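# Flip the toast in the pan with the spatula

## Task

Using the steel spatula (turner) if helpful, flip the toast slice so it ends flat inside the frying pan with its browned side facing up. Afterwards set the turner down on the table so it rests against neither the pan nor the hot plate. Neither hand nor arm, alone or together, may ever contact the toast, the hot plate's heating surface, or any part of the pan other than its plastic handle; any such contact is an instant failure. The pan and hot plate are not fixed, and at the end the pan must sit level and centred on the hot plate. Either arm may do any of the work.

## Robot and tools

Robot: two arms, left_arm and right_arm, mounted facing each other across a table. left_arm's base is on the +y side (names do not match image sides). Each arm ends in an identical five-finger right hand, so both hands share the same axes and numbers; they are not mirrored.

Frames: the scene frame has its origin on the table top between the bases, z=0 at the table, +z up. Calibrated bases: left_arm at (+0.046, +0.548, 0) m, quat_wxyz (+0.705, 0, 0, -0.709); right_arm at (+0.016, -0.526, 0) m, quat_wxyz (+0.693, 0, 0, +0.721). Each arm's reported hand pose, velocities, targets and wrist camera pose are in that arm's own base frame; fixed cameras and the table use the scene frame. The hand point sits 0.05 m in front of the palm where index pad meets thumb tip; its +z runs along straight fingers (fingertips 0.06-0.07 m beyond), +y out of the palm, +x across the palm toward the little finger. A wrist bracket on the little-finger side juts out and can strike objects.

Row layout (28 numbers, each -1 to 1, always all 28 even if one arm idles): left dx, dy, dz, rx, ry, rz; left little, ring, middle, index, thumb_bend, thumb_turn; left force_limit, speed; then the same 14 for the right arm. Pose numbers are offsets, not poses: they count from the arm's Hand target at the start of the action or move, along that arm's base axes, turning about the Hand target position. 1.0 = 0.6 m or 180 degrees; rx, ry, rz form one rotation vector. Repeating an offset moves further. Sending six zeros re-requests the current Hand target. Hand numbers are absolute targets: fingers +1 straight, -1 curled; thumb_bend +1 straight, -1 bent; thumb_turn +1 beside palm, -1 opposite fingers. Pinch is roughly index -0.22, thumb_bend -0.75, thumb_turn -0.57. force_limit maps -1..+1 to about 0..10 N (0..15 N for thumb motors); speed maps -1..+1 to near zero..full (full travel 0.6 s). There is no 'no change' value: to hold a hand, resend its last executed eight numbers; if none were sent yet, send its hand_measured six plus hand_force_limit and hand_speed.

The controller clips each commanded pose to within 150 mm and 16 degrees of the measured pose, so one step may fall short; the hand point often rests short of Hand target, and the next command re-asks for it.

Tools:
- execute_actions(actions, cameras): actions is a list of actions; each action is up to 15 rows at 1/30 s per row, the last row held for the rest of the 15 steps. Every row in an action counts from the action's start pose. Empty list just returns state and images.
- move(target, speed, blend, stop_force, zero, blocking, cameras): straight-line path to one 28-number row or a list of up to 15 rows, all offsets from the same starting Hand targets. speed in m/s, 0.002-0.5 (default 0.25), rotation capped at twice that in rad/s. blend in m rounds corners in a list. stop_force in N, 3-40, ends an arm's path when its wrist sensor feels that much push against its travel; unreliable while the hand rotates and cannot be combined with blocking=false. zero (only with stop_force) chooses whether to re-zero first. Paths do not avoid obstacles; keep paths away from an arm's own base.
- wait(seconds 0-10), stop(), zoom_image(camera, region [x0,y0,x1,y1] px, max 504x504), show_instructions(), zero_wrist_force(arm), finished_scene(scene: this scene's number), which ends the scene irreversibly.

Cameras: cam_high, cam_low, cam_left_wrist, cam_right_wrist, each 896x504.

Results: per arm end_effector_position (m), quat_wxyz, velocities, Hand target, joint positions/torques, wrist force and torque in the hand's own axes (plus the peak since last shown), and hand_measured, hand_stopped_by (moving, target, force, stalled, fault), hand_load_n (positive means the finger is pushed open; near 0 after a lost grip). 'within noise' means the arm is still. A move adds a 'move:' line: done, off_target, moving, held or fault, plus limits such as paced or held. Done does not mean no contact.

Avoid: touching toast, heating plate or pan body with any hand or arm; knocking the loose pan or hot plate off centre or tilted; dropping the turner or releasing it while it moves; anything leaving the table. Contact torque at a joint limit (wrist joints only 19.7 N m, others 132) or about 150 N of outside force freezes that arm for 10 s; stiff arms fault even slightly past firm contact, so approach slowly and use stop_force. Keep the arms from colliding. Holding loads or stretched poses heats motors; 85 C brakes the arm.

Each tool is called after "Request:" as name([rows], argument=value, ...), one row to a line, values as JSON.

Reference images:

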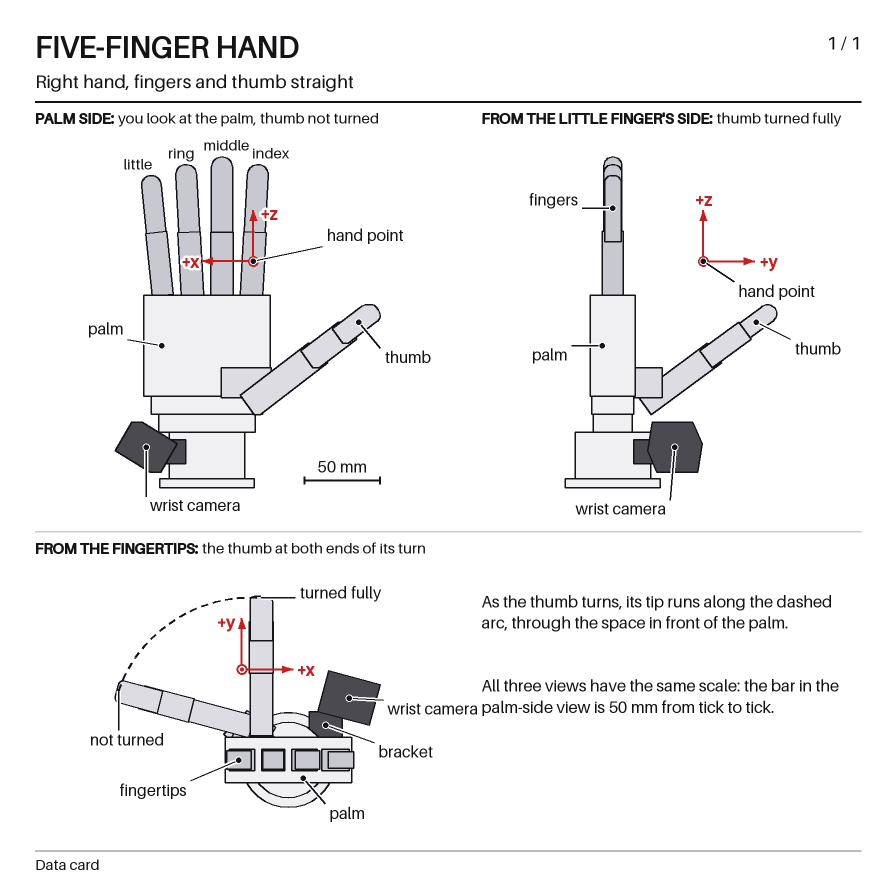

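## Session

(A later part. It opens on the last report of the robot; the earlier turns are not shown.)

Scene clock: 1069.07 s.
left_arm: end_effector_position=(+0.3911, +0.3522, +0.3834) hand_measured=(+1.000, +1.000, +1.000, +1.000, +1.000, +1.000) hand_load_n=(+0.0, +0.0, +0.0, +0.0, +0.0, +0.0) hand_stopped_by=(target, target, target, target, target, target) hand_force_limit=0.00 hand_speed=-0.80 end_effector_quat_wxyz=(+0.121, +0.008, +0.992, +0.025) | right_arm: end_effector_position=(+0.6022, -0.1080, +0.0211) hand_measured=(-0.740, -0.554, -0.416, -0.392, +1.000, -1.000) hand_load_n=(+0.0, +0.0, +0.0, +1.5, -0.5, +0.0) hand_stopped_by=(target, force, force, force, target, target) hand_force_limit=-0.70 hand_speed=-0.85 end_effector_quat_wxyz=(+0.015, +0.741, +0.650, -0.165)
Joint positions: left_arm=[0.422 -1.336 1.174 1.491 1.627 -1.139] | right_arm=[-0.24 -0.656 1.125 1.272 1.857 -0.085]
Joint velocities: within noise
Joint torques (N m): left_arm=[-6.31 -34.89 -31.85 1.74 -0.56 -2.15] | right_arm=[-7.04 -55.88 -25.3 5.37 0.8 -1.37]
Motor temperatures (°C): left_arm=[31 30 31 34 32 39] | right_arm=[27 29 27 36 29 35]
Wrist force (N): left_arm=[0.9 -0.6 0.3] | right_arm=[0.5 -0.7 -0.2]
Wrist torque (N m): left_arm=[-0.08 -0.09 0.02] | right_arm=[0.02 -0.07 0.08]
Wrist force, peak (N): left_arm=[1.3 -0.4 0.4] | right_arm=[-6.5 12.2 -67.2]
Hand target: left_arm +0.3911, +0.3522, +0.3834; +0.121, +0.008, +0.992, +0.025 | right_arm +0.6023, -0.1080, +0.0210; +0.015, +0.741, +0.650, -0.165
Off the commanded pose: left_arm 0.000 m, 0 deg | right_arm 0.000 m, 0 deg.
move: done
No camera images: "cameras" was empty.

Request:
move(target=[0,0,0,0,0,0,1,1,1,1,1,1,0,-0.8,0,0,0,-0.010,0.072,0,-0.62,-0.62,-0.64,-0.64,1,-1,-0.7,-0.85], speed=0.04, cameras=[])

Request:
move(target=[0,0,0,0,0,0,1,1,1,1,1,1,0,-0.8,0,0,-0.04,0,0,0,-0.62,-0.62,-0.64,-0.64,1,-1,-0.7,-0.85], speed=0.01, stop_force=3)

Request:
zoom_image(camera="cam_high", region=[340, 180, 500, 300])

Request:
zoom_image(camera="cam_low", region=[360, 190, 480, 270])

Scene clock: 1074.37 s.
left_arm: end_effector_position=(+0.3911, +0.3522, +0.3834) hand_measured=(+1.000, +1.000, +1.000, +1.000, +1.000, +1.000) hand_load_n=(+0.0, +0.0, +0.0, +0.0, +0.0, +0.0) hand_stopped_by=(target, target, target, target, target, target) hand_force_limit=0.00 hand_speed=-0.80 end_effector_quat_wxyz=(+0.121, +0.008, +0.992, +0.025) | right_arm: end_effector_position=(+0.6022, -0.1079, +0.0210) hand_measured=(-0.740, -0.554, -0.416, -0.392, +1.000, -1.000) hand_load_n=(+0.0, +0.0, +0.0, +1.5, +0.0, +0.0) hand_stopped_by=(target, force, force, force, target, target) hand_force_limit=-0.70 hand_speed=-0.85 end_effector_quat_wxyz=(-0.047, +0.718, +0.645, -0.258) end_effector_velocity=(+0.000, +0.000, +0.000) end_effector_angular_velocity=(+0.000, -0.006, -0.001)
Joint positions: left_arm=[0.422 -1.336 1.174 1.491 1.627 -1.139] | right_arm=[-0.208 -0.497 0.896 1.573 1.926 -0.029]
Joint velocities: left_arm=[within noise] | right_arm=[-0.001 -0.002 0.003 -0.007 -0.001 0]
Joint torques (N m): left_arm=[-6.46 -33.76 -31.79 1.58 -0.68 -2.13] | right_arm=[0.15 -68.76 -13.18 0.84 -0.26 -0.42]
Motor temperatures (°C): left_arm=[31 30 31 34 32 39] | right_arm=[27 29 27 36 29 35]
Wrist force (N): left_arm=[0.9 -0.4 0.3] | right_arm=[0.7 -0.2 -0.4]
Wrist torque (N m): left_arm=[-0.04 -0.08 0.02] | right_arm=[0.13 -0.05 0.12]
Wrist force, peak (N): left_arm=[1.4 -0.3 0.3] | right_arm=[0.8 -0.9 -1.2]
Hand target: left_arm +0.3911, +0.3522, +0.3834; +0.121, +0.008, +0.992, +0.025 | right_arm +0.6023, -0.1080, +0.0210; -0.047, +0.718, +0.645, -0.257
Off the commanded pose: left_arm 0.000 m, 0 deg | right_arm 0.000 m, 0 deg.
move: done
No camera images: "cameras" was empty.

Scene clock: 1076.03 s.
left_arm: end_effector_position=(+0.3911, +0.3522, +0.3834) hand_measured=(+1.000, +1.000, +1.000, +1.000, +1.000, +1.000) hand_load_n=(+0.0, +0.0, +0.0, +0.0, +0.0, +0.0) hand_stopped_by=(target, target, target, target, target, target) hand_force_limit=0.00 hand_speed=-0.80 end_effector_quat_wxyz=(+0.121, +0.008, +0.992, +0.025) | right_arm: end_effector_position=(+0.6023, -0.1080, +0.0148) hand_measured=(-0.740, -0.554, -0.416, -0.392, +1.000, -1.000) hand_load_n=(-1.0, +0.0, +0.0, +1.5, +0.0, +0.0) hand_stopped_by=(target, force, force, force, target, target) hand_force_limit=-0.70 hand_speed=-0.85 end_effector_quat_wxyz=(-0.047, +0.718, +0.645, -0.257)
Joint positions: left_arm=[0.422 -1.336 1.174 1.491 1.627 -1.139] | right_arm=[-0.209 -0.49 0.899 1.563 1.926 -0.029]
Joint velocities: within noise
Joint torques (N m): left_arm=[-7.49 -34.49 -30.54 1.74 -0.62 -1.83] | right_arm=[-3.99 -66.28 -27.9 6.88 -0.75 -0.92]
Motor temperatures (°C): left_arm=[31 30 31 34 32 39] | right_arm=[27 29 27 36 29 35]
Wrist force (N): left_arm=[1.6 -0.5 0.2] | right_arm=[-0.6 -1.7 -3.4]
Wrist torque (N m): left_arm=[-0.06 -0.19 0.06] | right_arm=[0.19 0.16 -0.01]
Wrist force, peak (N): left_arm=[1.6 -0.5 0.2] | right_arm=[-2.1 -4.1 -7.5]
Hand target: left_arm +0.3911, +0.3522, +0.3834; +0.121, +0.008, +0.992, +0.025 | right_arm +0.6023, -0.1080, +0.0148; -0.047, +0.718, +0.645, -0.257 (not the last commanded pose)
Off the commanded pose: left_arm 0.000 m, 0 deg | right_arm 0.018 m, 0 deg.
move: contact (right_arm)
camera_calibration:
cam_left_wrist: T_world_to_cam=[[-0.226254, 0.974043, 0.00695463, -0.255009], [0.667136, 0.149755, 0.729728, -0.59804], [0.709745, 0.169744, -0.683702, 0.0363914], [0, 0, 0, 1]] pos_world=[0.315449, 0.331772, 0.463061]
cam_right_wrist: T_world_to_cam=[[0.881581, 0.050492, -0.469325, -0.509079], [0.37106, -0.688696, 0.622907, -0.301972], [-0.29177, -0.72329, -0.625877, 0.220367], [0, 0, 0, 1]] pos_world=[0.625141, -0.0228725, 0.0870994]

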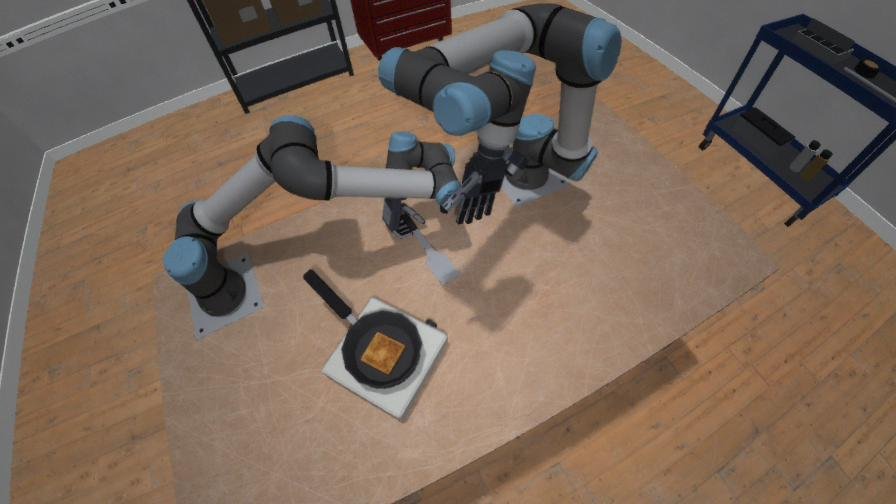

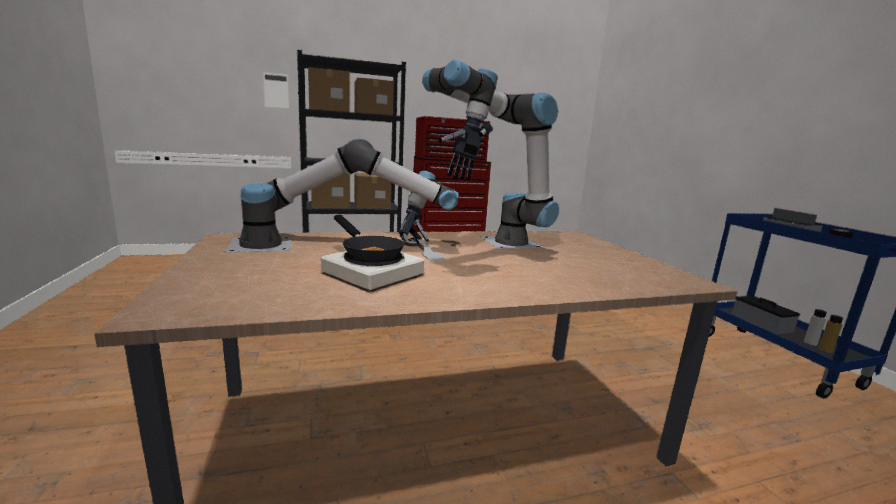

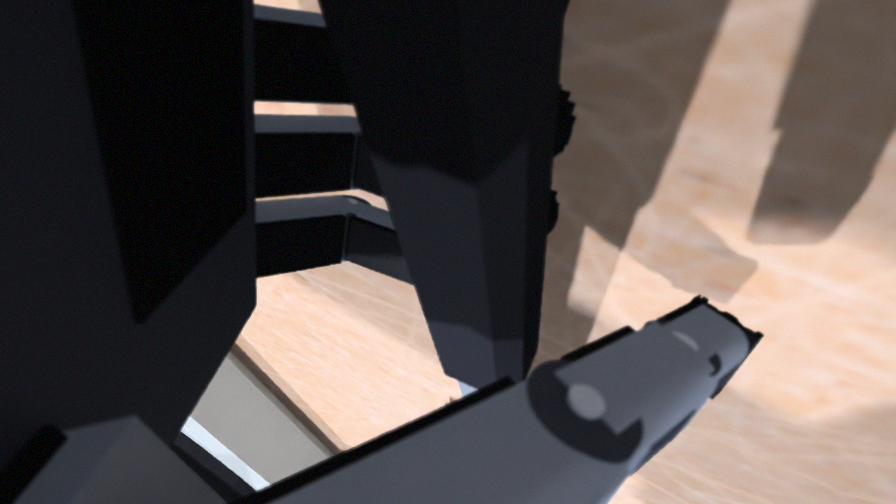

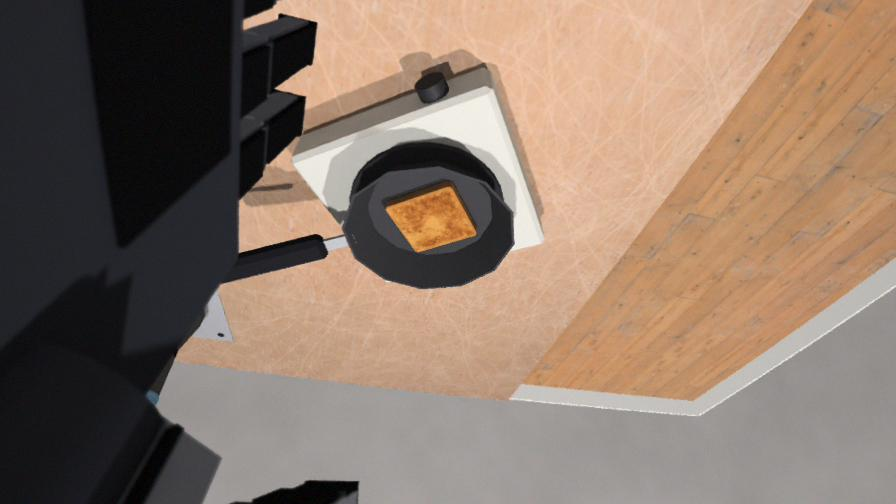

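Scaled by 3.150 from the camera's 896x504 image, which has a finer 1280x720 frame.

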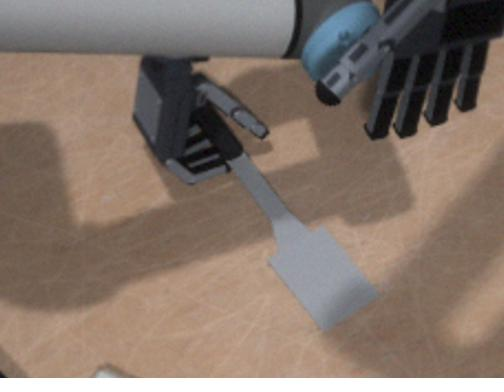

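Scaled by 4.200 from the camera's 896x504 image, which has a finer 1280x720 frame.

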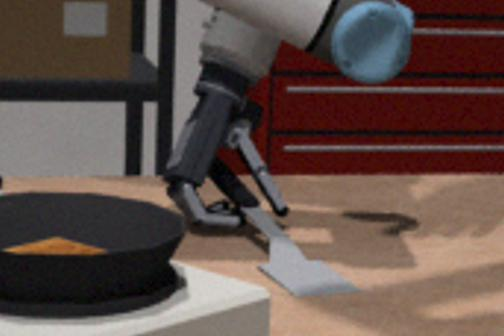

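Request:
move(target=[0,0,0,0,0,0,1,1,1,1,1,1,0,-0.8,0,0,0.013,0.020,-0.144,0,-0.62,-0.62,-0.64,-0.64,1,-1,-0.7,-0.85], speed=0.05, cameras=[])

Request:
move(target=[0,0,0,0,0,0,1,1,1,1,1,1,0,-0.8,0,0,0,0,0,0,-0.62,-0.62,-0.64,-0.64,1,0,-0.7,-0.7], speed=0.05)

Request:
zoom_image(camera="cam_high", region=[340, 180, 500, 300])

Request:
zoom_image(camera="cam_low", region=[360, 190, 480, 270])

Scene clock: 1088.00 s.
left_arm: end_effector_position=(+0.3911, +0.3522, +0.3834) hand_measured=(+1.000, +1.000, +1.000, +1.000, +1.000, +1.000) hand_load_n=(+0.0, +0.0, +0.0, +0.0, +0.0, +0.0) hand_stopped_by=(target, target, target, target, target, target) hand_force_limit=0.00 hand_speed=-0.80 end_effector_quat_wxyz=(+0.121, +0.008, +0.992, +0.025) | right_arm: end_effector_position=(+0.6022, -0.1080, +0.0227) hand_measured=(-0.740, -0.554, -0.416, -0.392, +1.000, -1.000) hand_load_n=(+0.0, +0.0, +0.0, +1.5, +0.0, +0.0) hand_stopped_by=(target, force, force, force, target, target) hand_force_limit=-0.70 hand_speed=-0.85 end_effector_quat_wxyz=(+0.076, +0.755, +0.647, -0.070)
Joint positions: left_arm=[0.422 -1.336 1.174 1.491 1.627 -1.139] | right_arm=[-0.277 -0.799 1.34 0.978 1.771 -0.129]
Joint velocities: within noise
Joint torques (N m): left_arm=[-6.28 -34.03 -31.31 1.4 -0.61 -2.13] | right_arm=[3.48 -44.7 -27.94 6.49 1.6 0.5]
Motor temperatures (°C): left_arm=[31 30 31 34 32 39] | right_arm=[27 29 27 36 29 35]
Wrist force (N): left_arm=[1.3 -0.2 0.3] | right_arm=[0.3 -0.8 -0.6]
Wrist torque (N m): left_arm=[-0.01 -0.15 0.05] | right_arm=[-0.02 0.01 -0.02]
Wrist force, peak (N): left_arm=[1.4 -0.4 0.6] | right_arm=[-0.4 -2.5 -3.8]
Hand target: left_arm +0.3911, +0.3522, +0.3834; +0.121, +0.008, +0.992, +0.025 | right_arm +0.6023, -0.1080, +0.0226; +0.076, +0.755, +0.647, -0.070
Off the commanded pose: left_arm 0.000 m, 0 deg | right_arm 0.000 m, 0 deg.
move: done
No camera images: "cameras" was empty.

Scene clock: 1090.60 s.
left_arm: end_effector_position=(+0.3911, +0.3522, +0.3834) hand_measured=(+1.000, +1.000, +1.000, +1.000, +1.000, +1.000) hand_load_n=(+0.0, +0.0, +0.0, +0.0, +0.0, +0.0) hand_stopped_by=(target, target, target, target, target, target) hand_force_limit=0.00 hand_speed=-0.80 end_effector_quat_wxyz=(+0.121, +0.008, +0.992, +0.025) | right_arm: end_effector_position=(+0.6023, -0.1080, +0.0226) hand_measured=(-0.740, -0.554, -0.416, -0.392, +1.000, +0.000) hand_load_n=(+0.0, +0.0, +0.0, +1.5, +0.0, +0.0) hand_stopped_by=(target, force, force, force, target, target) hand_force_limit=-0.70 hand_speed=-0.70 end_effector_quat_wxyz=(+0.076, +0.755, +0.647, -0.070)
Joint positions: left_arm=[0.422 -1.336 1.174 1.491 1.627 -1.139] | right_arm=[-0.277 -0.799 1.34 0.978 1.771 -0.128]
Joint velocities: within noise
Joint torques (N m): left_arm=[-7.67 -33.73 -30.39 1.87 -0.62 -1.83] | right_arm=[8.24 -44.85 -25.53 5.99 1.87 1.4]
Motor temperatures (°C): left_arm=[31 30 31 34 32 39] | right_arm=[27 29 27 36 29 35]
Wrist force (N): left_arm=[1.1 -0.3 0.6] | right_arm=[0.2 -0.9 -0.6]
Wrist torque (N m): left_arm=[-0.05 -0.12 0.04] | right_arm=[-0.04 0.02 -0.03]
Wrist force, peak (N): left_arm=[1.1 -0.4 0.7] | right_arm=[0.4 -1.3 -0.6]
Hand target: left_arm +0.3911, +0.3522, +0.3834; +0.121, +0.008, +0.992, +0.025 | right_arm +0.6023, -0.1080, +0.0226; +0.076, +0.755, +0.647, -0.070
Off the commanded pose: left_arm 0.000 m, 0 deg | right_arm 0.000 m, 0 deg.
move: done
camera_calibration:
cam_left_wrist: T_world_to_cam=[[-0.226255, 0.974043, 0.0069546, -0.255009], [0.667136, 0.149755, 0.729728, -0.59804], [0.709745, 0.169744, -0.683702, 0.0363915], [0, 0, 0, 1]] pos_world=[0.315449, 0.331772, 0.463061]
cam_right_wrist: T_world_to_cam=[[0.997235, 0.0665558, -0.0330554, -0.583219], [0.0712615, -0.730332, 0.679365, -0.13205], [0.0210742, -0.679842, -0.733056, 0.0439569], [0, 0, 0, 1]] pos_world=[0.590091, -0.0277397, 0.102654]

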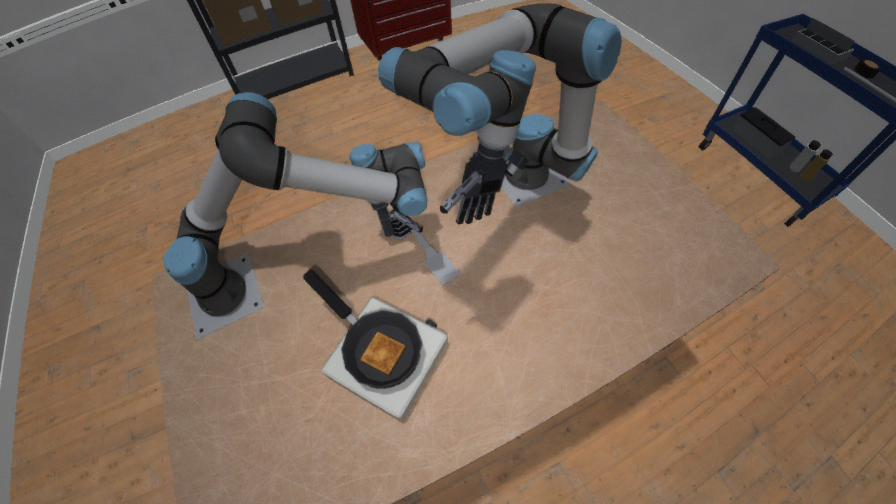

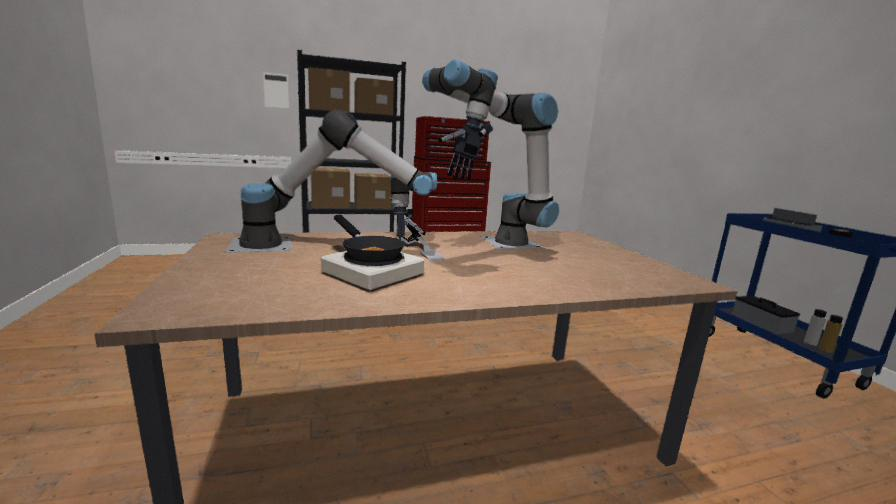

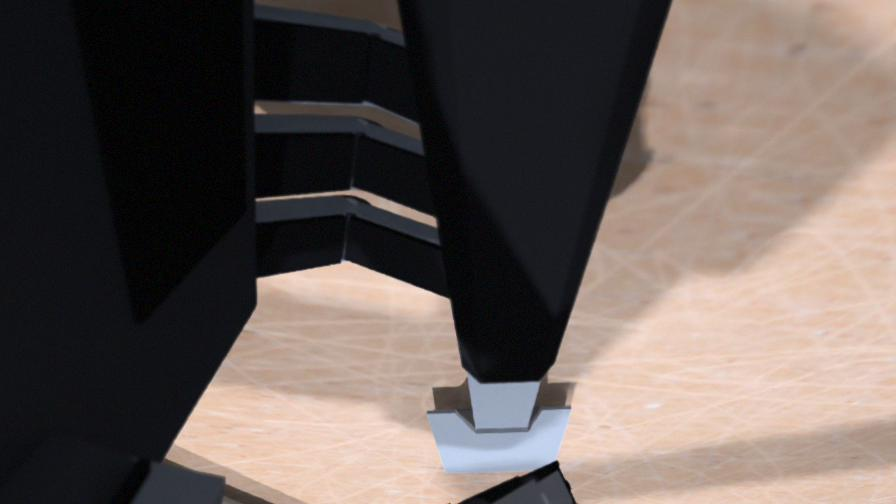

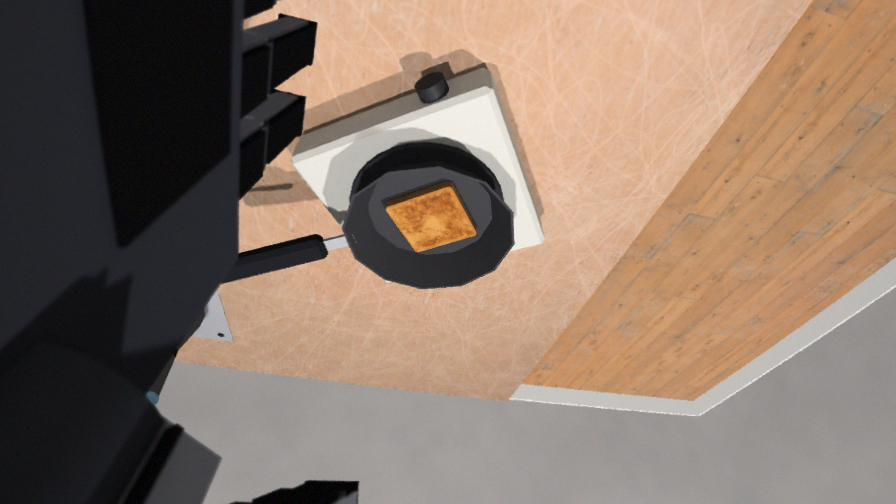

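Scaled by 3.150 from the camera's 896x504 image, which has a finer 1280x720 frame.

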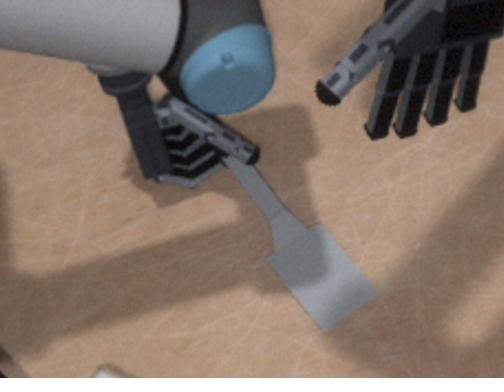

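Scaled by 4.200 from the camera's 896x504 image, which has a finer 1280x720 frame.

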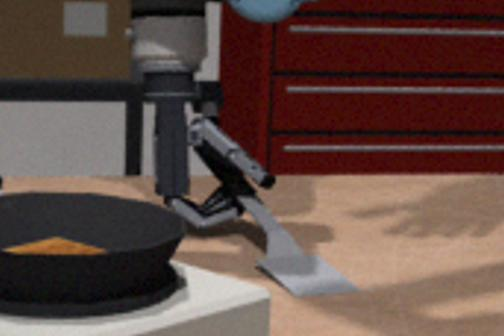

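Request:
move(target=[0,0,0,0,0,0,1,1,1,1,1,1,0,-0.8,0,0,0,0,0,0,-0.62,-0.62,-0.64,-0.64,1,1,-0.7,-0.7], speed=0.05, cameras=[])

Request:
move(target=[0,0,0,0,0,0,1,1,1,1,1,1,0,-0.8,0,0,-0.0115,-0.020,0.144,0,-0.62,-0.62,-0.64,-0.64,1,1,-0.7,-0.7], speed=0.05)

Request:
zoom_image(camera="cam_high", region=[340, 180, 500, 300])

Request:
zoom_image(camera="cam_low", region=[360, 190, 480, 270])

Scene clock: 1095.10 s.
left_arm: end_effector_position=(+0.3911, +0.3522, +0.3834) hand_measured=(+1.000, +1.000, +1.000, +1.000, +1.000, +1.000) hand_load_n=(+0.0, +0.0, +0.0, +0.0, -0.5, +0.0) hand_stopped_by=(target, target, target, target, target, target) hand_force_limit=0.00 hand_speed=-0.80 end_effector_quat_wxyz=(+0.121, +0.008, +0.992, +0.025) | right_arm: end_effector_position=(+0.6023, -0.1080, +0.0226) hand_measured=(-0.740, -0.554, -0.416, -0.392, +1.000, +1.000) hand_load_n=(+0.0, +0.0, +0.0, +1.5, +0.0, +0.0) hand_stopped_by=(target, force, force, force, target, target) hand_force_limit=-0.70 hand_speed=-0.70 end_effector_quat_wxyz=(+0.076, +0.755, +0.647, -0.070)
Joint positions: left_arm=[0.422 -1.336 1.174 1.491 1.627 -1.139] | right_arm=[-0.277 -0.799 1.34 0.978 1.771 -0.128]
Joint velocities: within noise
Joint torques (N m): left_arm=[-6.46 -33.84 -31.34 1.54 -0.53 -2.11] | right_arm=[7.42 -45.66 -22.82 5.34 1.56 1.29]
Motor temperatures (°C): left_arm=[31 30 31 34 32 39] | right_arm=[27 29 27 36 29 35]
Wrist force (N): left_arm=[1.0 -0.3 0.6] | right_arm=[0.1 -1.0 -0.4]
Wrist torque (N m): left_arm=[-0.05 -0.11 0.04] | right_arm=[-0.07 0.04 -0.04]
Wrist force, peak (N): left_arm=[1.3 -0.8 0.3] | right_arm=[0.2 -1.1 -0.8]
Hand target: left_arm +0.3911, +0.3522, +0.3834; +0.121, +0.008, +0.992, +0.025 | right_arm +0.6023, -0.1080, +0.0226; +0.076, +0.755, +0.647, -0.070
Off the commanded pose: left_arm 0.000 m, 0 deg | right_arm 0.000 m, 0 deg.
move: done
No camera images: "cameras" was empty.

Scene clock: 1100.00 s.
left_arm: end_effector_position=(+0.3911, +0.3522, +0.3834) hand_measured=(+1.000, +1.000, +1.000, +1.000, +1.000, +1.000) hand_load_n=(+0.0, +0.0, +0.0, +0.0, +0.0, +0.0) hand_stopped_by=(target, target, target, target, target, target) hand_force_limit=0.00 hand_speed=-0.80 end_effector_quat_wxyz=(+0.121, +0.008, +0.992, +0.025) | right_arm: end_effector_position=(+0.6023, -0.1079, +0.0158) hand_measured=(-0.740, -0.554, -0.416, -0.392, +1.000, +1.000) hand_load_n=(+0.0, +0.0, +0.0, +1.5, +0.0, +0.0) hand_stopped_by=(target, force, force, force, target, target) hand_force_limit=-0.70 hand_speed=-0.70 end_effector_quat_wxyz=(-0.047, +0.718, +0.645, -0.257)
Joint positions: left_arm=[0.422 -1.336 1.174 1.491 1.627 -1.139] | right_arm=[-0.208 -0.491 0.898 1.565 1.926 -0.029]
Joint velocities: within noise
Joint torques (N m): left_arm=[-4.91 -34.33 -30.01 1.59 -0.75 -1.82] | right_arm=[-1.42 -68.45 -12.68 1.13 -0.64 -0.84]
Motor temperatures (°C): left_arm=[31 30 31 34 32 39] | right_arm=[27 29 27 36 29 35]
Wrist force (N): left_arm=[0.9 -0.3 0.3] | right_arm=[0.7 -0.5 -0.6]
Wrist torque (N m): left_arm=[-0.03 -0.09 0.03] | right_arm=[0.10 -0.03 0.11]
Wrist force, peak (N): left_arm=[1.5 0.0 0.3] | right_arm=[0.8 -1.0 -1.0]
Hand target: left_arm +0.3911, +0.3522, +0.3834; +0.121, +0.008, +0.992, +0.025 | right_arm +0.6023, -0.1080, +0.0157; -0.047, +0.718, +0.645, -0.257
Off the commanded pose: left_arm 0.000 m, 0 deg | right_arm 0.000 m, 0 deg.
move: done
camera_calibration:
cam_left_wrist: T_world_to_cam=[[-0.226254, 0.974043, 0.00695475, -0.255009], [0.667136, 0.149755, 0.729728, -0.59804], [0.709745, 0.169744, -0.683702, 0.0363916], [0, 0, 0, 1]] pos_world=[0.315449, 0.331772, 0.463061]
cam_right_wrist: T_world_to_cam=[[0.881554, 0.0504161, -0.469383, -0.508654], [0.371094, -0.688598, 0.622995, -0.302531], [-0.291807, -0.723389, -0.625745, 0.220967], [0, 0, 0, 1]] pos_world=[0.625154, -0.0228327, 0.0879913]

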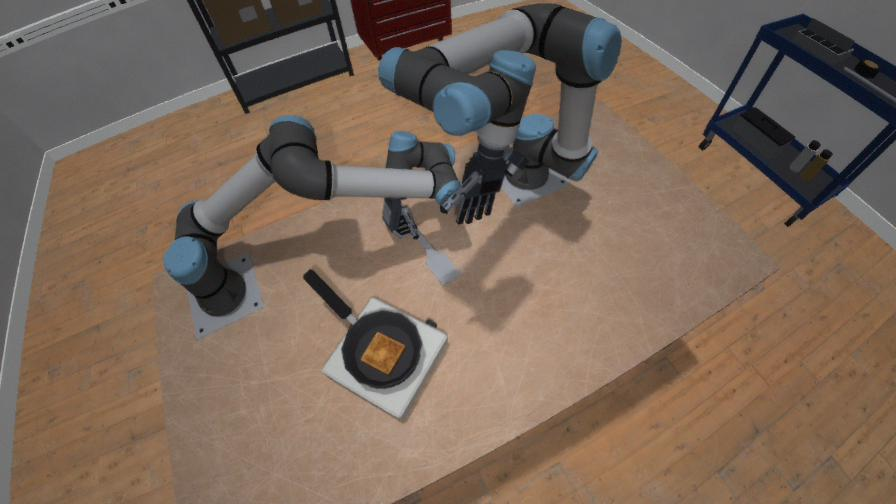

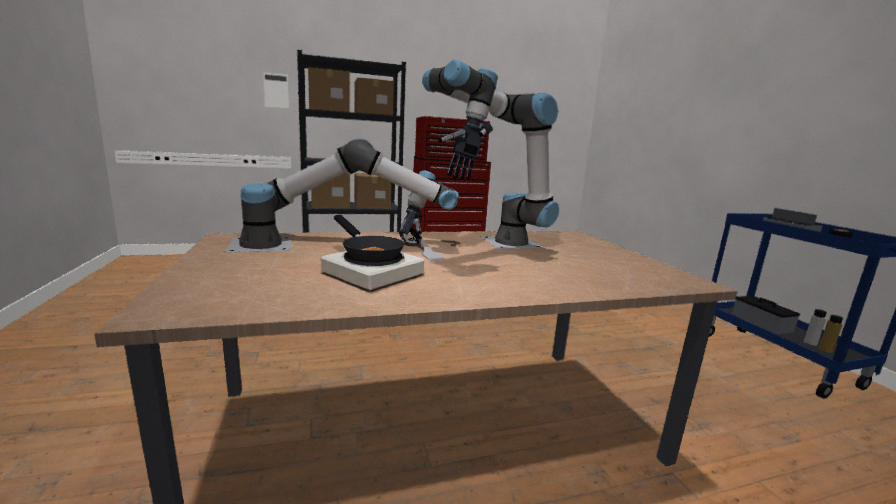

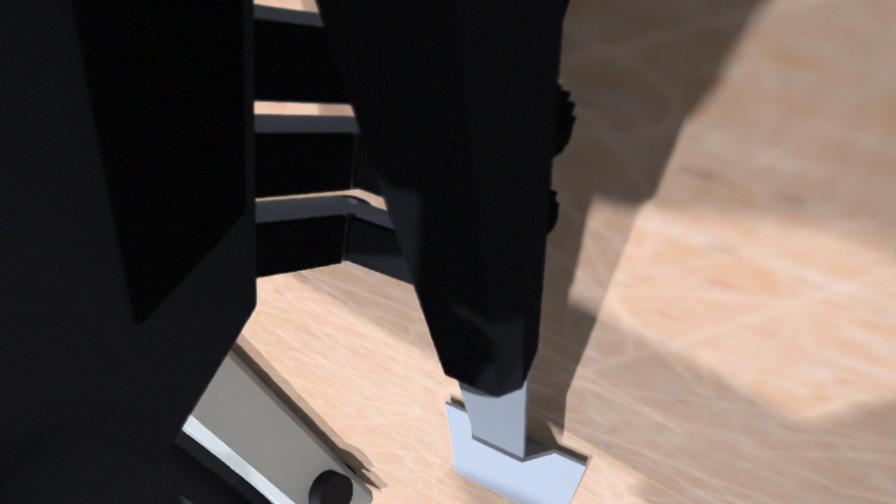

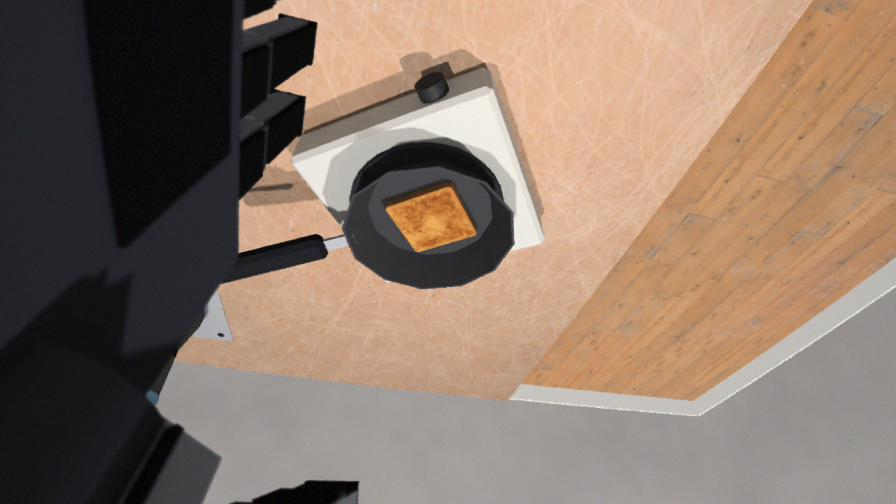

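Scaled by 3.150 from the camera's 896x504 image, which has a finer 1280x720 frame.

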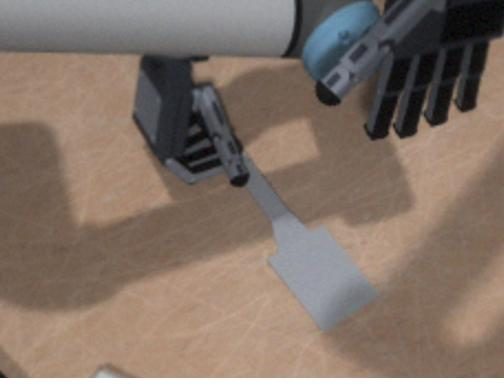

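Scaled by 4.200 from the camera's 896x504 image, which has a finer 1280x720 frame.

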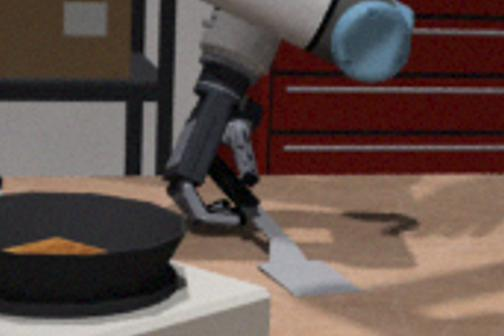

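Request:
move([
  [0,0,0,0,0,0,1,1,1,1,1,1,0,-0.8,-0.066,-0.009,0.008,0,0,0,-0.62,-0.62,-0.64,-0.64,1,1,-0.7,-0.7],
  [0,0,0,0,0,0,1,1,1,1,1,1,0,-0.8,-0.132,-0.018,0.022,0,0,0,-0.62,-0.62,-0.64,-0.64,1,1,-0.7,-0.7],
], speed=0.03)

Request:
zoom_image(camera="cam_high", region=[340, 180, 500, 300])

Request:
zoom_image(camera="cam_low", region=[360, 190, 480, 270])

Scene clock: 1104.17 s.
left_arm: end_effector_position=(+0.3911, +0.3522, +0.3834) hand_measured=(+1.000, +1.000, +1.000, +1.000, +1.000, +1.000) hand_load_n=(+0.0, +0.0, +0.0, +0.0, +0.0, +0.0) hand_stopped_by=(target, target, target, target, target, target) hand_force_limit=0.00 hand_speed=-0.80 end_effector_quat_wxyz=(+0.121, +0.008, +0.992, +0.025) | right_arm: end_effector_position=(+0.5231, -0.1188, +0.0289) hand_measured=(-0.740, -0.554, -0.416, -0.392, +1.000, +1.000) hand_load_n=(+0.0, +0.0, +1.5, +0.0, +0.0, -0.5) hand_stopped_by=(target, force, force, force, target, target) hand_force_limit=-0.70 hand_speed=-0.70 end_effector_quat_wxyz=(-0.047, +0.718, +0.645, -0.257) end_effector_velocity=(+0.001, -0.001, +0.000) end_effector_angular_velocity=(+0.000, +0.002, -0.001)
Joint positions: left_arm=[0.422 -1.336 1.174 1.491 1.627 -1.139] | right_arm=[-0.256 -0.698 1.274 1.379 1.944 -0.077]
Joint velocities: left_arm=[within noise] | right_arm=[-0.001 0.002 -0.005 0.004 0 0]
Joint torques (N m): left_arm=[-6.44 -33.62 -30.51 1.76 -0.48 -1.72] | right_arm=[3.41 -49.04 -28.87 7.26 1.13 0.58]
Motor temperatures (°C): left_arm=[31 30 31 34 32 39] | right_arm=[27 29 27 36 29 35]
Wrist force (N): left_arm=[0.9 -0.3 0.2] | right_arm=[0.8 -0.6 -0.3]
Wrist torque (N m): left_arm=[-0.02 -0.08 0.03] | right_arm=[0.07 -0.10 0.10]
Wrist force, peak (N): left_arm=[1.4 -0.5 0.5] | right_arm=[1.0 -0.4 -0.6]
Hand target: left_arm +0.3911, +0.3522, +0.3834; +0.121, +0.008, +0.992, +0.025 | right_arm +0.5231, -0.1188, +0.0289; -0.047, +0.718, +0.645, -0.257
Off the commanded pose: left_arm 0.000 m, 0 deg | right_arm 0.000 m, 0 deg.
move: done
camera_calibration:
cam_left_wrist: T_world_to_cam=[[-0.226255, 0.974043, 0.00695482, -0.255009], [0.667136, 0.149755, 0.729728, -0.59804], [0.709745, 0.169744, -0.683702, 0.0363915], [0, 0, 0, 1]] pos_world=[0.315449, 0.331772, 0.463061]
cam_right_wrist: T_world_to_cam=[[0.881735, 0.0504789, -0.469036, -0.43221], [0.370879, -0.68862, 0.623099, -0.288777], [-0.291534, -0.723364, -0.625902, 0.19808], [0, 0, 0, 1]] pos_world=[0.545944, -0.0337558, 0.101193]

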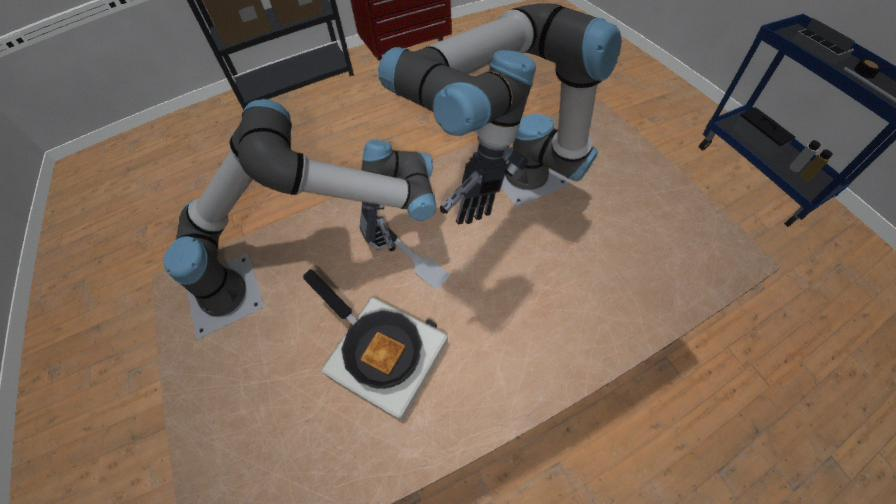

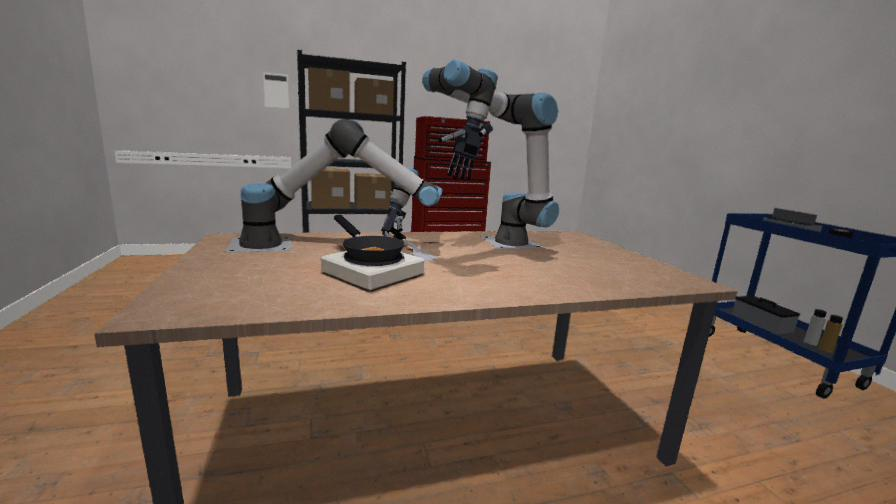

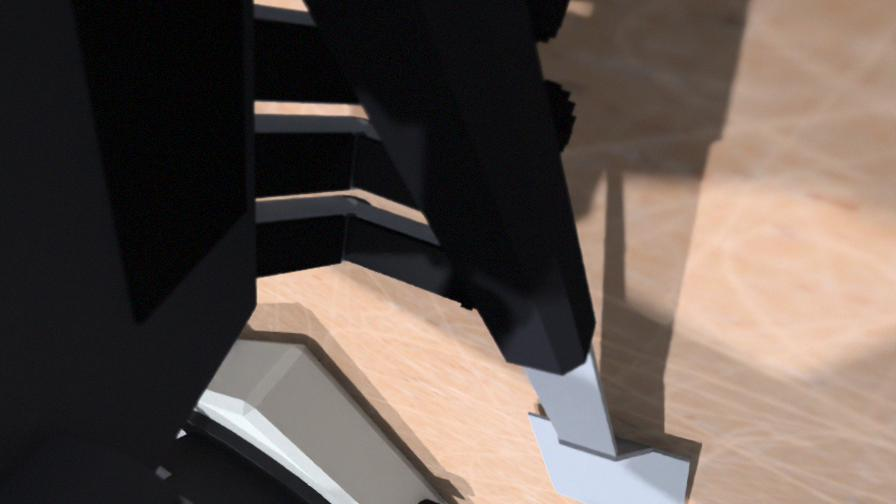

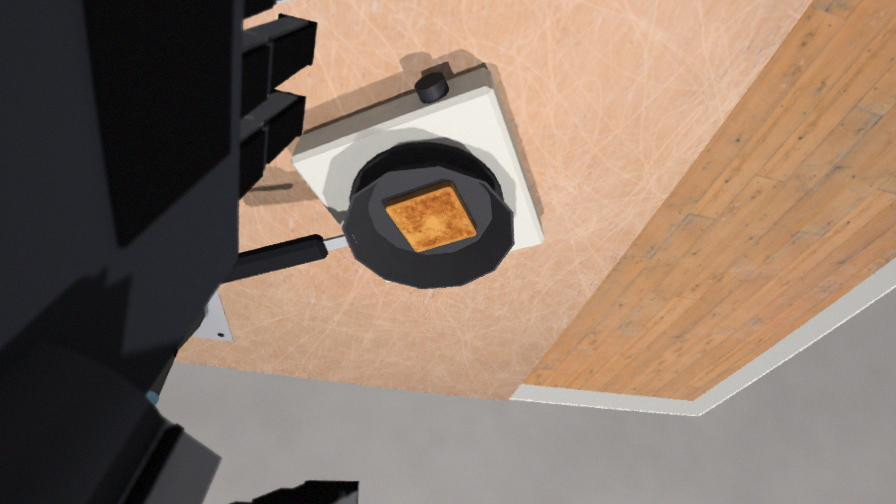

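Scaled by 3.150 from the camera's 896x504 image, which has a finer 1280x720 frame.

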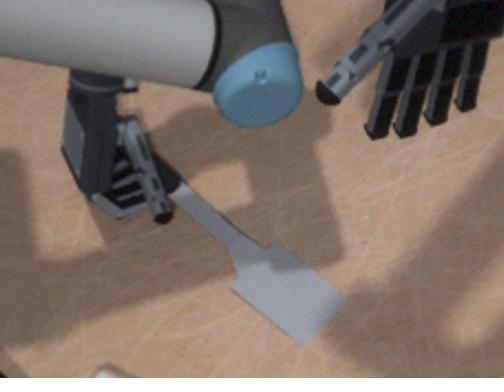

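Scaled by 4.200 from the camera's 896x504 image, which has a finer 1280x720 frame.

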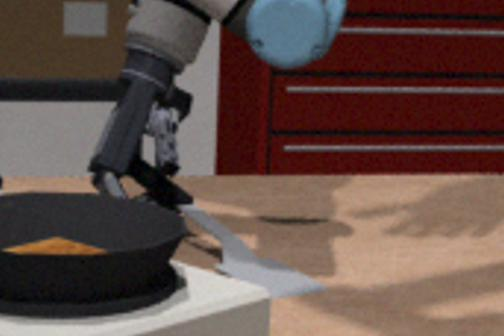

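Request:
move(target=[0,0,0,0,0,0,1,1,1,1,1,1,0,-0.8,0,0,0,0,0,0,-0.40,-0.38,-0.40,-0.38,1,1,-0.7,-0.8], speed=0.03)

Request:
zoom_image(camera="cam_high", region=[340, 180, 500, 300])

Request:
zoom_image(camera="cam_low", region=[360, 190, 480, 270])

Scene clock: 1108.27 s.
left_arm: end_effector_position=(+0.3911, +0.3522, +0.3834) hand_measured=(+1.000, +1.000, +1.000, +1.000, +1.000, +1.000) hand_load_n=(+0.0, +0.0, -0.5, +0.0, +0.0, +0.0) hand_stopped_by=(target, target, target, target, target, target) hand_force_limit=0.00 hand_speed=-0.80 end_effector_quat_wxyz=(+0.121, +0.008, +0.992, +0.025) | right_arm: end_effector_position=(+0.5231, -0.1188, +0.0289) hand_measured=(-0.400, -0.380, -0.400, -0.380, +1.000, +1.000) hand_load_n=(+0.0, +0.0, +1.5, +0.0, +0.0, -0.5) hand_stopped_by=(target, target, target, target, target, target) hand_force_limit=-0.70 hand_speed=-0.80 end_effector_quat_wxyz=(-0.047, +0.718, +0.645, -0.257)
Joint positions: left_arm=[0.422 -1.336 1.174 1.491 1.627 -1.139] | right_arm=[-0.256 -0.698 1.274 1.38 1.944 -0.077]
Joint velocities: within noise
Joint torques (N m): left_arm=[-5.87 -35.12 -29.57 1.57 -0.65 -1.88] | right_arm=[8.95 -47.92 -26.1 7.4 -0.38 1.53]
Motor temperatures (°C): left_arm=[31 30 31 34 32 39] | right_arm=[27 29 27 36 29 35]
Wrist force (N): left_arm=[1.0 -0.4 0.3] | right_arm=[0.6 -0.5 -0.1]
Wrist torque (N m): left_arm=[-0.04 -0.10 0.03] | right_arm=[0.07 -0.09 0.11]
Wrist force, peak (N): left_arm=[1.4 -0.3 0.0] | right_arm=[0.9 -0.5 -0.2]
Hand target: left_arm +0.3911, +0.3522, +0.3834; +0.121, +0.008, +0.992, +0.025 | right_arm +0.5231, -0.1188, +0.0289; -0.047, +0.718, +0.645, -0.257
Off the commanded pose: left_arm 0.000 m, 0 deg | right_arm 0.000 m, 0 deg.
move: done
camera_calibration:
cam_left_wrist: T_world_to_cam=[[-0.226254, 0.974043, 0.0069546, -0.255009], [0.667136, 0.149755, 0.729728, -0.59804], [0.709745, 0.169744, -0.683702, 0.0363915], [0, 0, 0, 1]] pos_world=[0.315449, 0.331772, 0.463061]
cam_right_wrist: T_world_to_cam=[[0.881583, 0.0504925, -0.469321, -0.432097], [0.371058, -0.688694, 0.622909, -0.288803], [-0.291766, -0.723291, -0.625877, 0.198272], [0, 0, 0, 1]] pos_world=[0.545941, -0.0336713, 0.1012]

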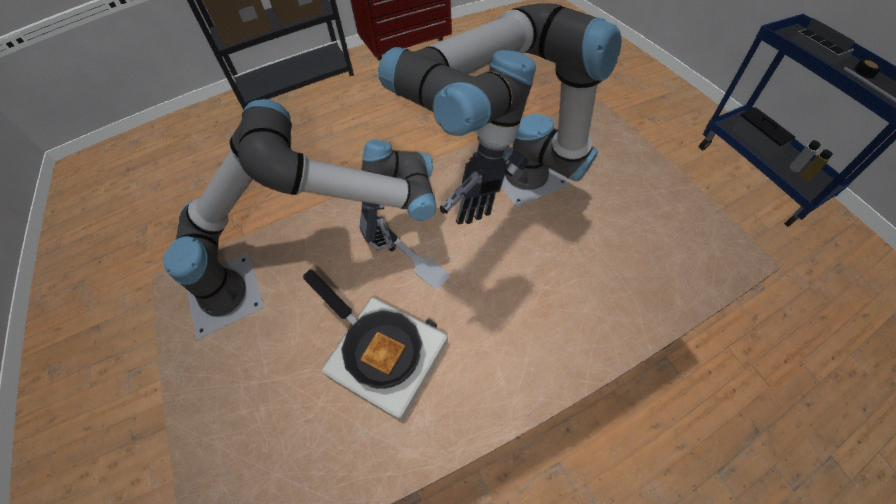

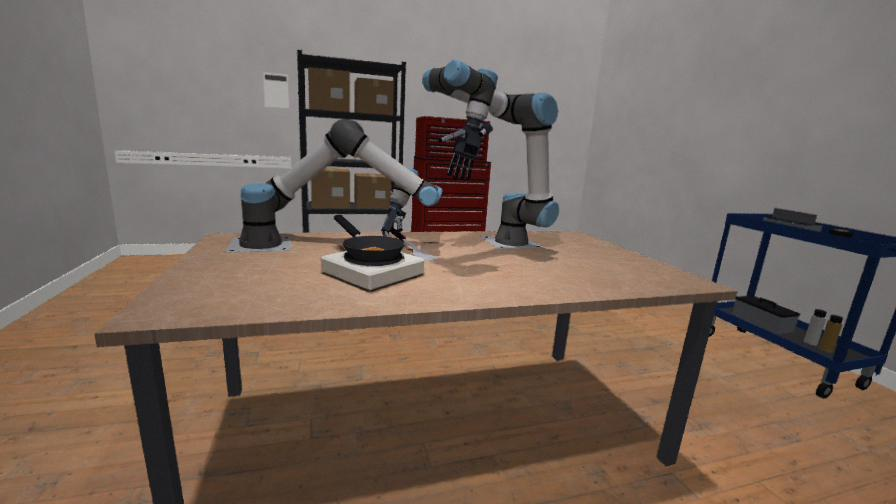

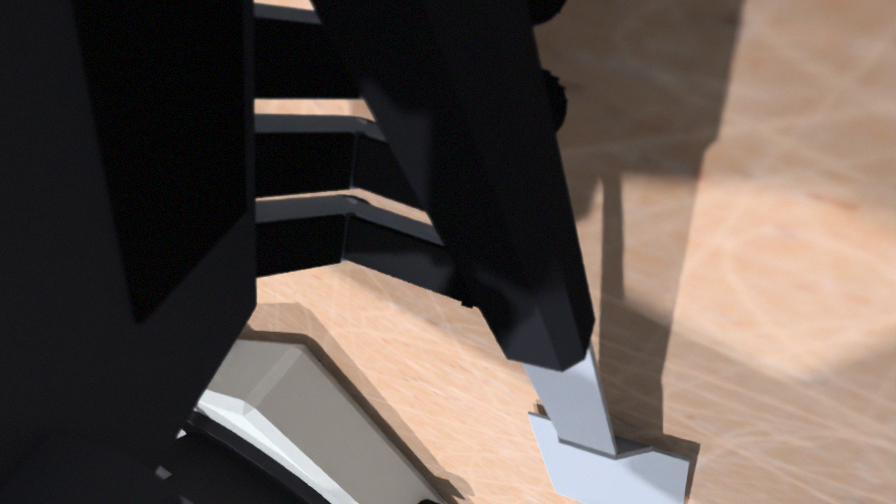

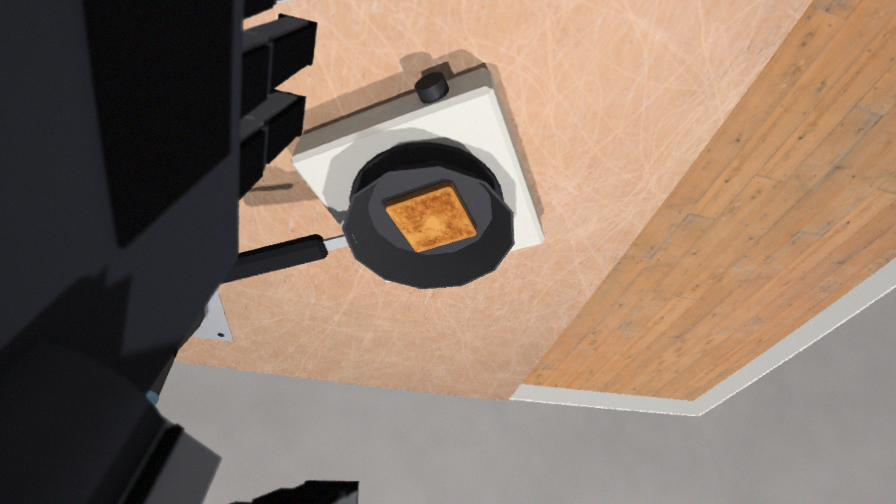

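Scaled by 3.150 from the camera's 896x504 image, which has a finer 1280x720 frame.

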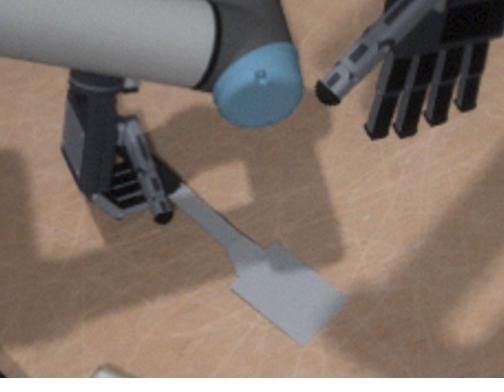

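Scaled by 4.200 from the camera's 896x504 image, which has a finer 1280x720 frame.

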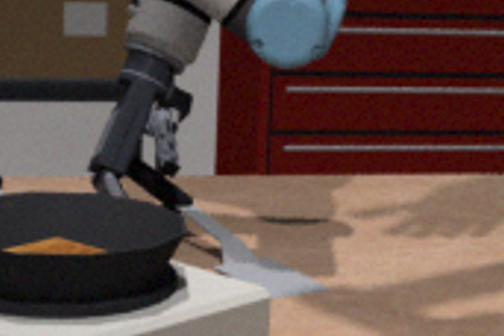

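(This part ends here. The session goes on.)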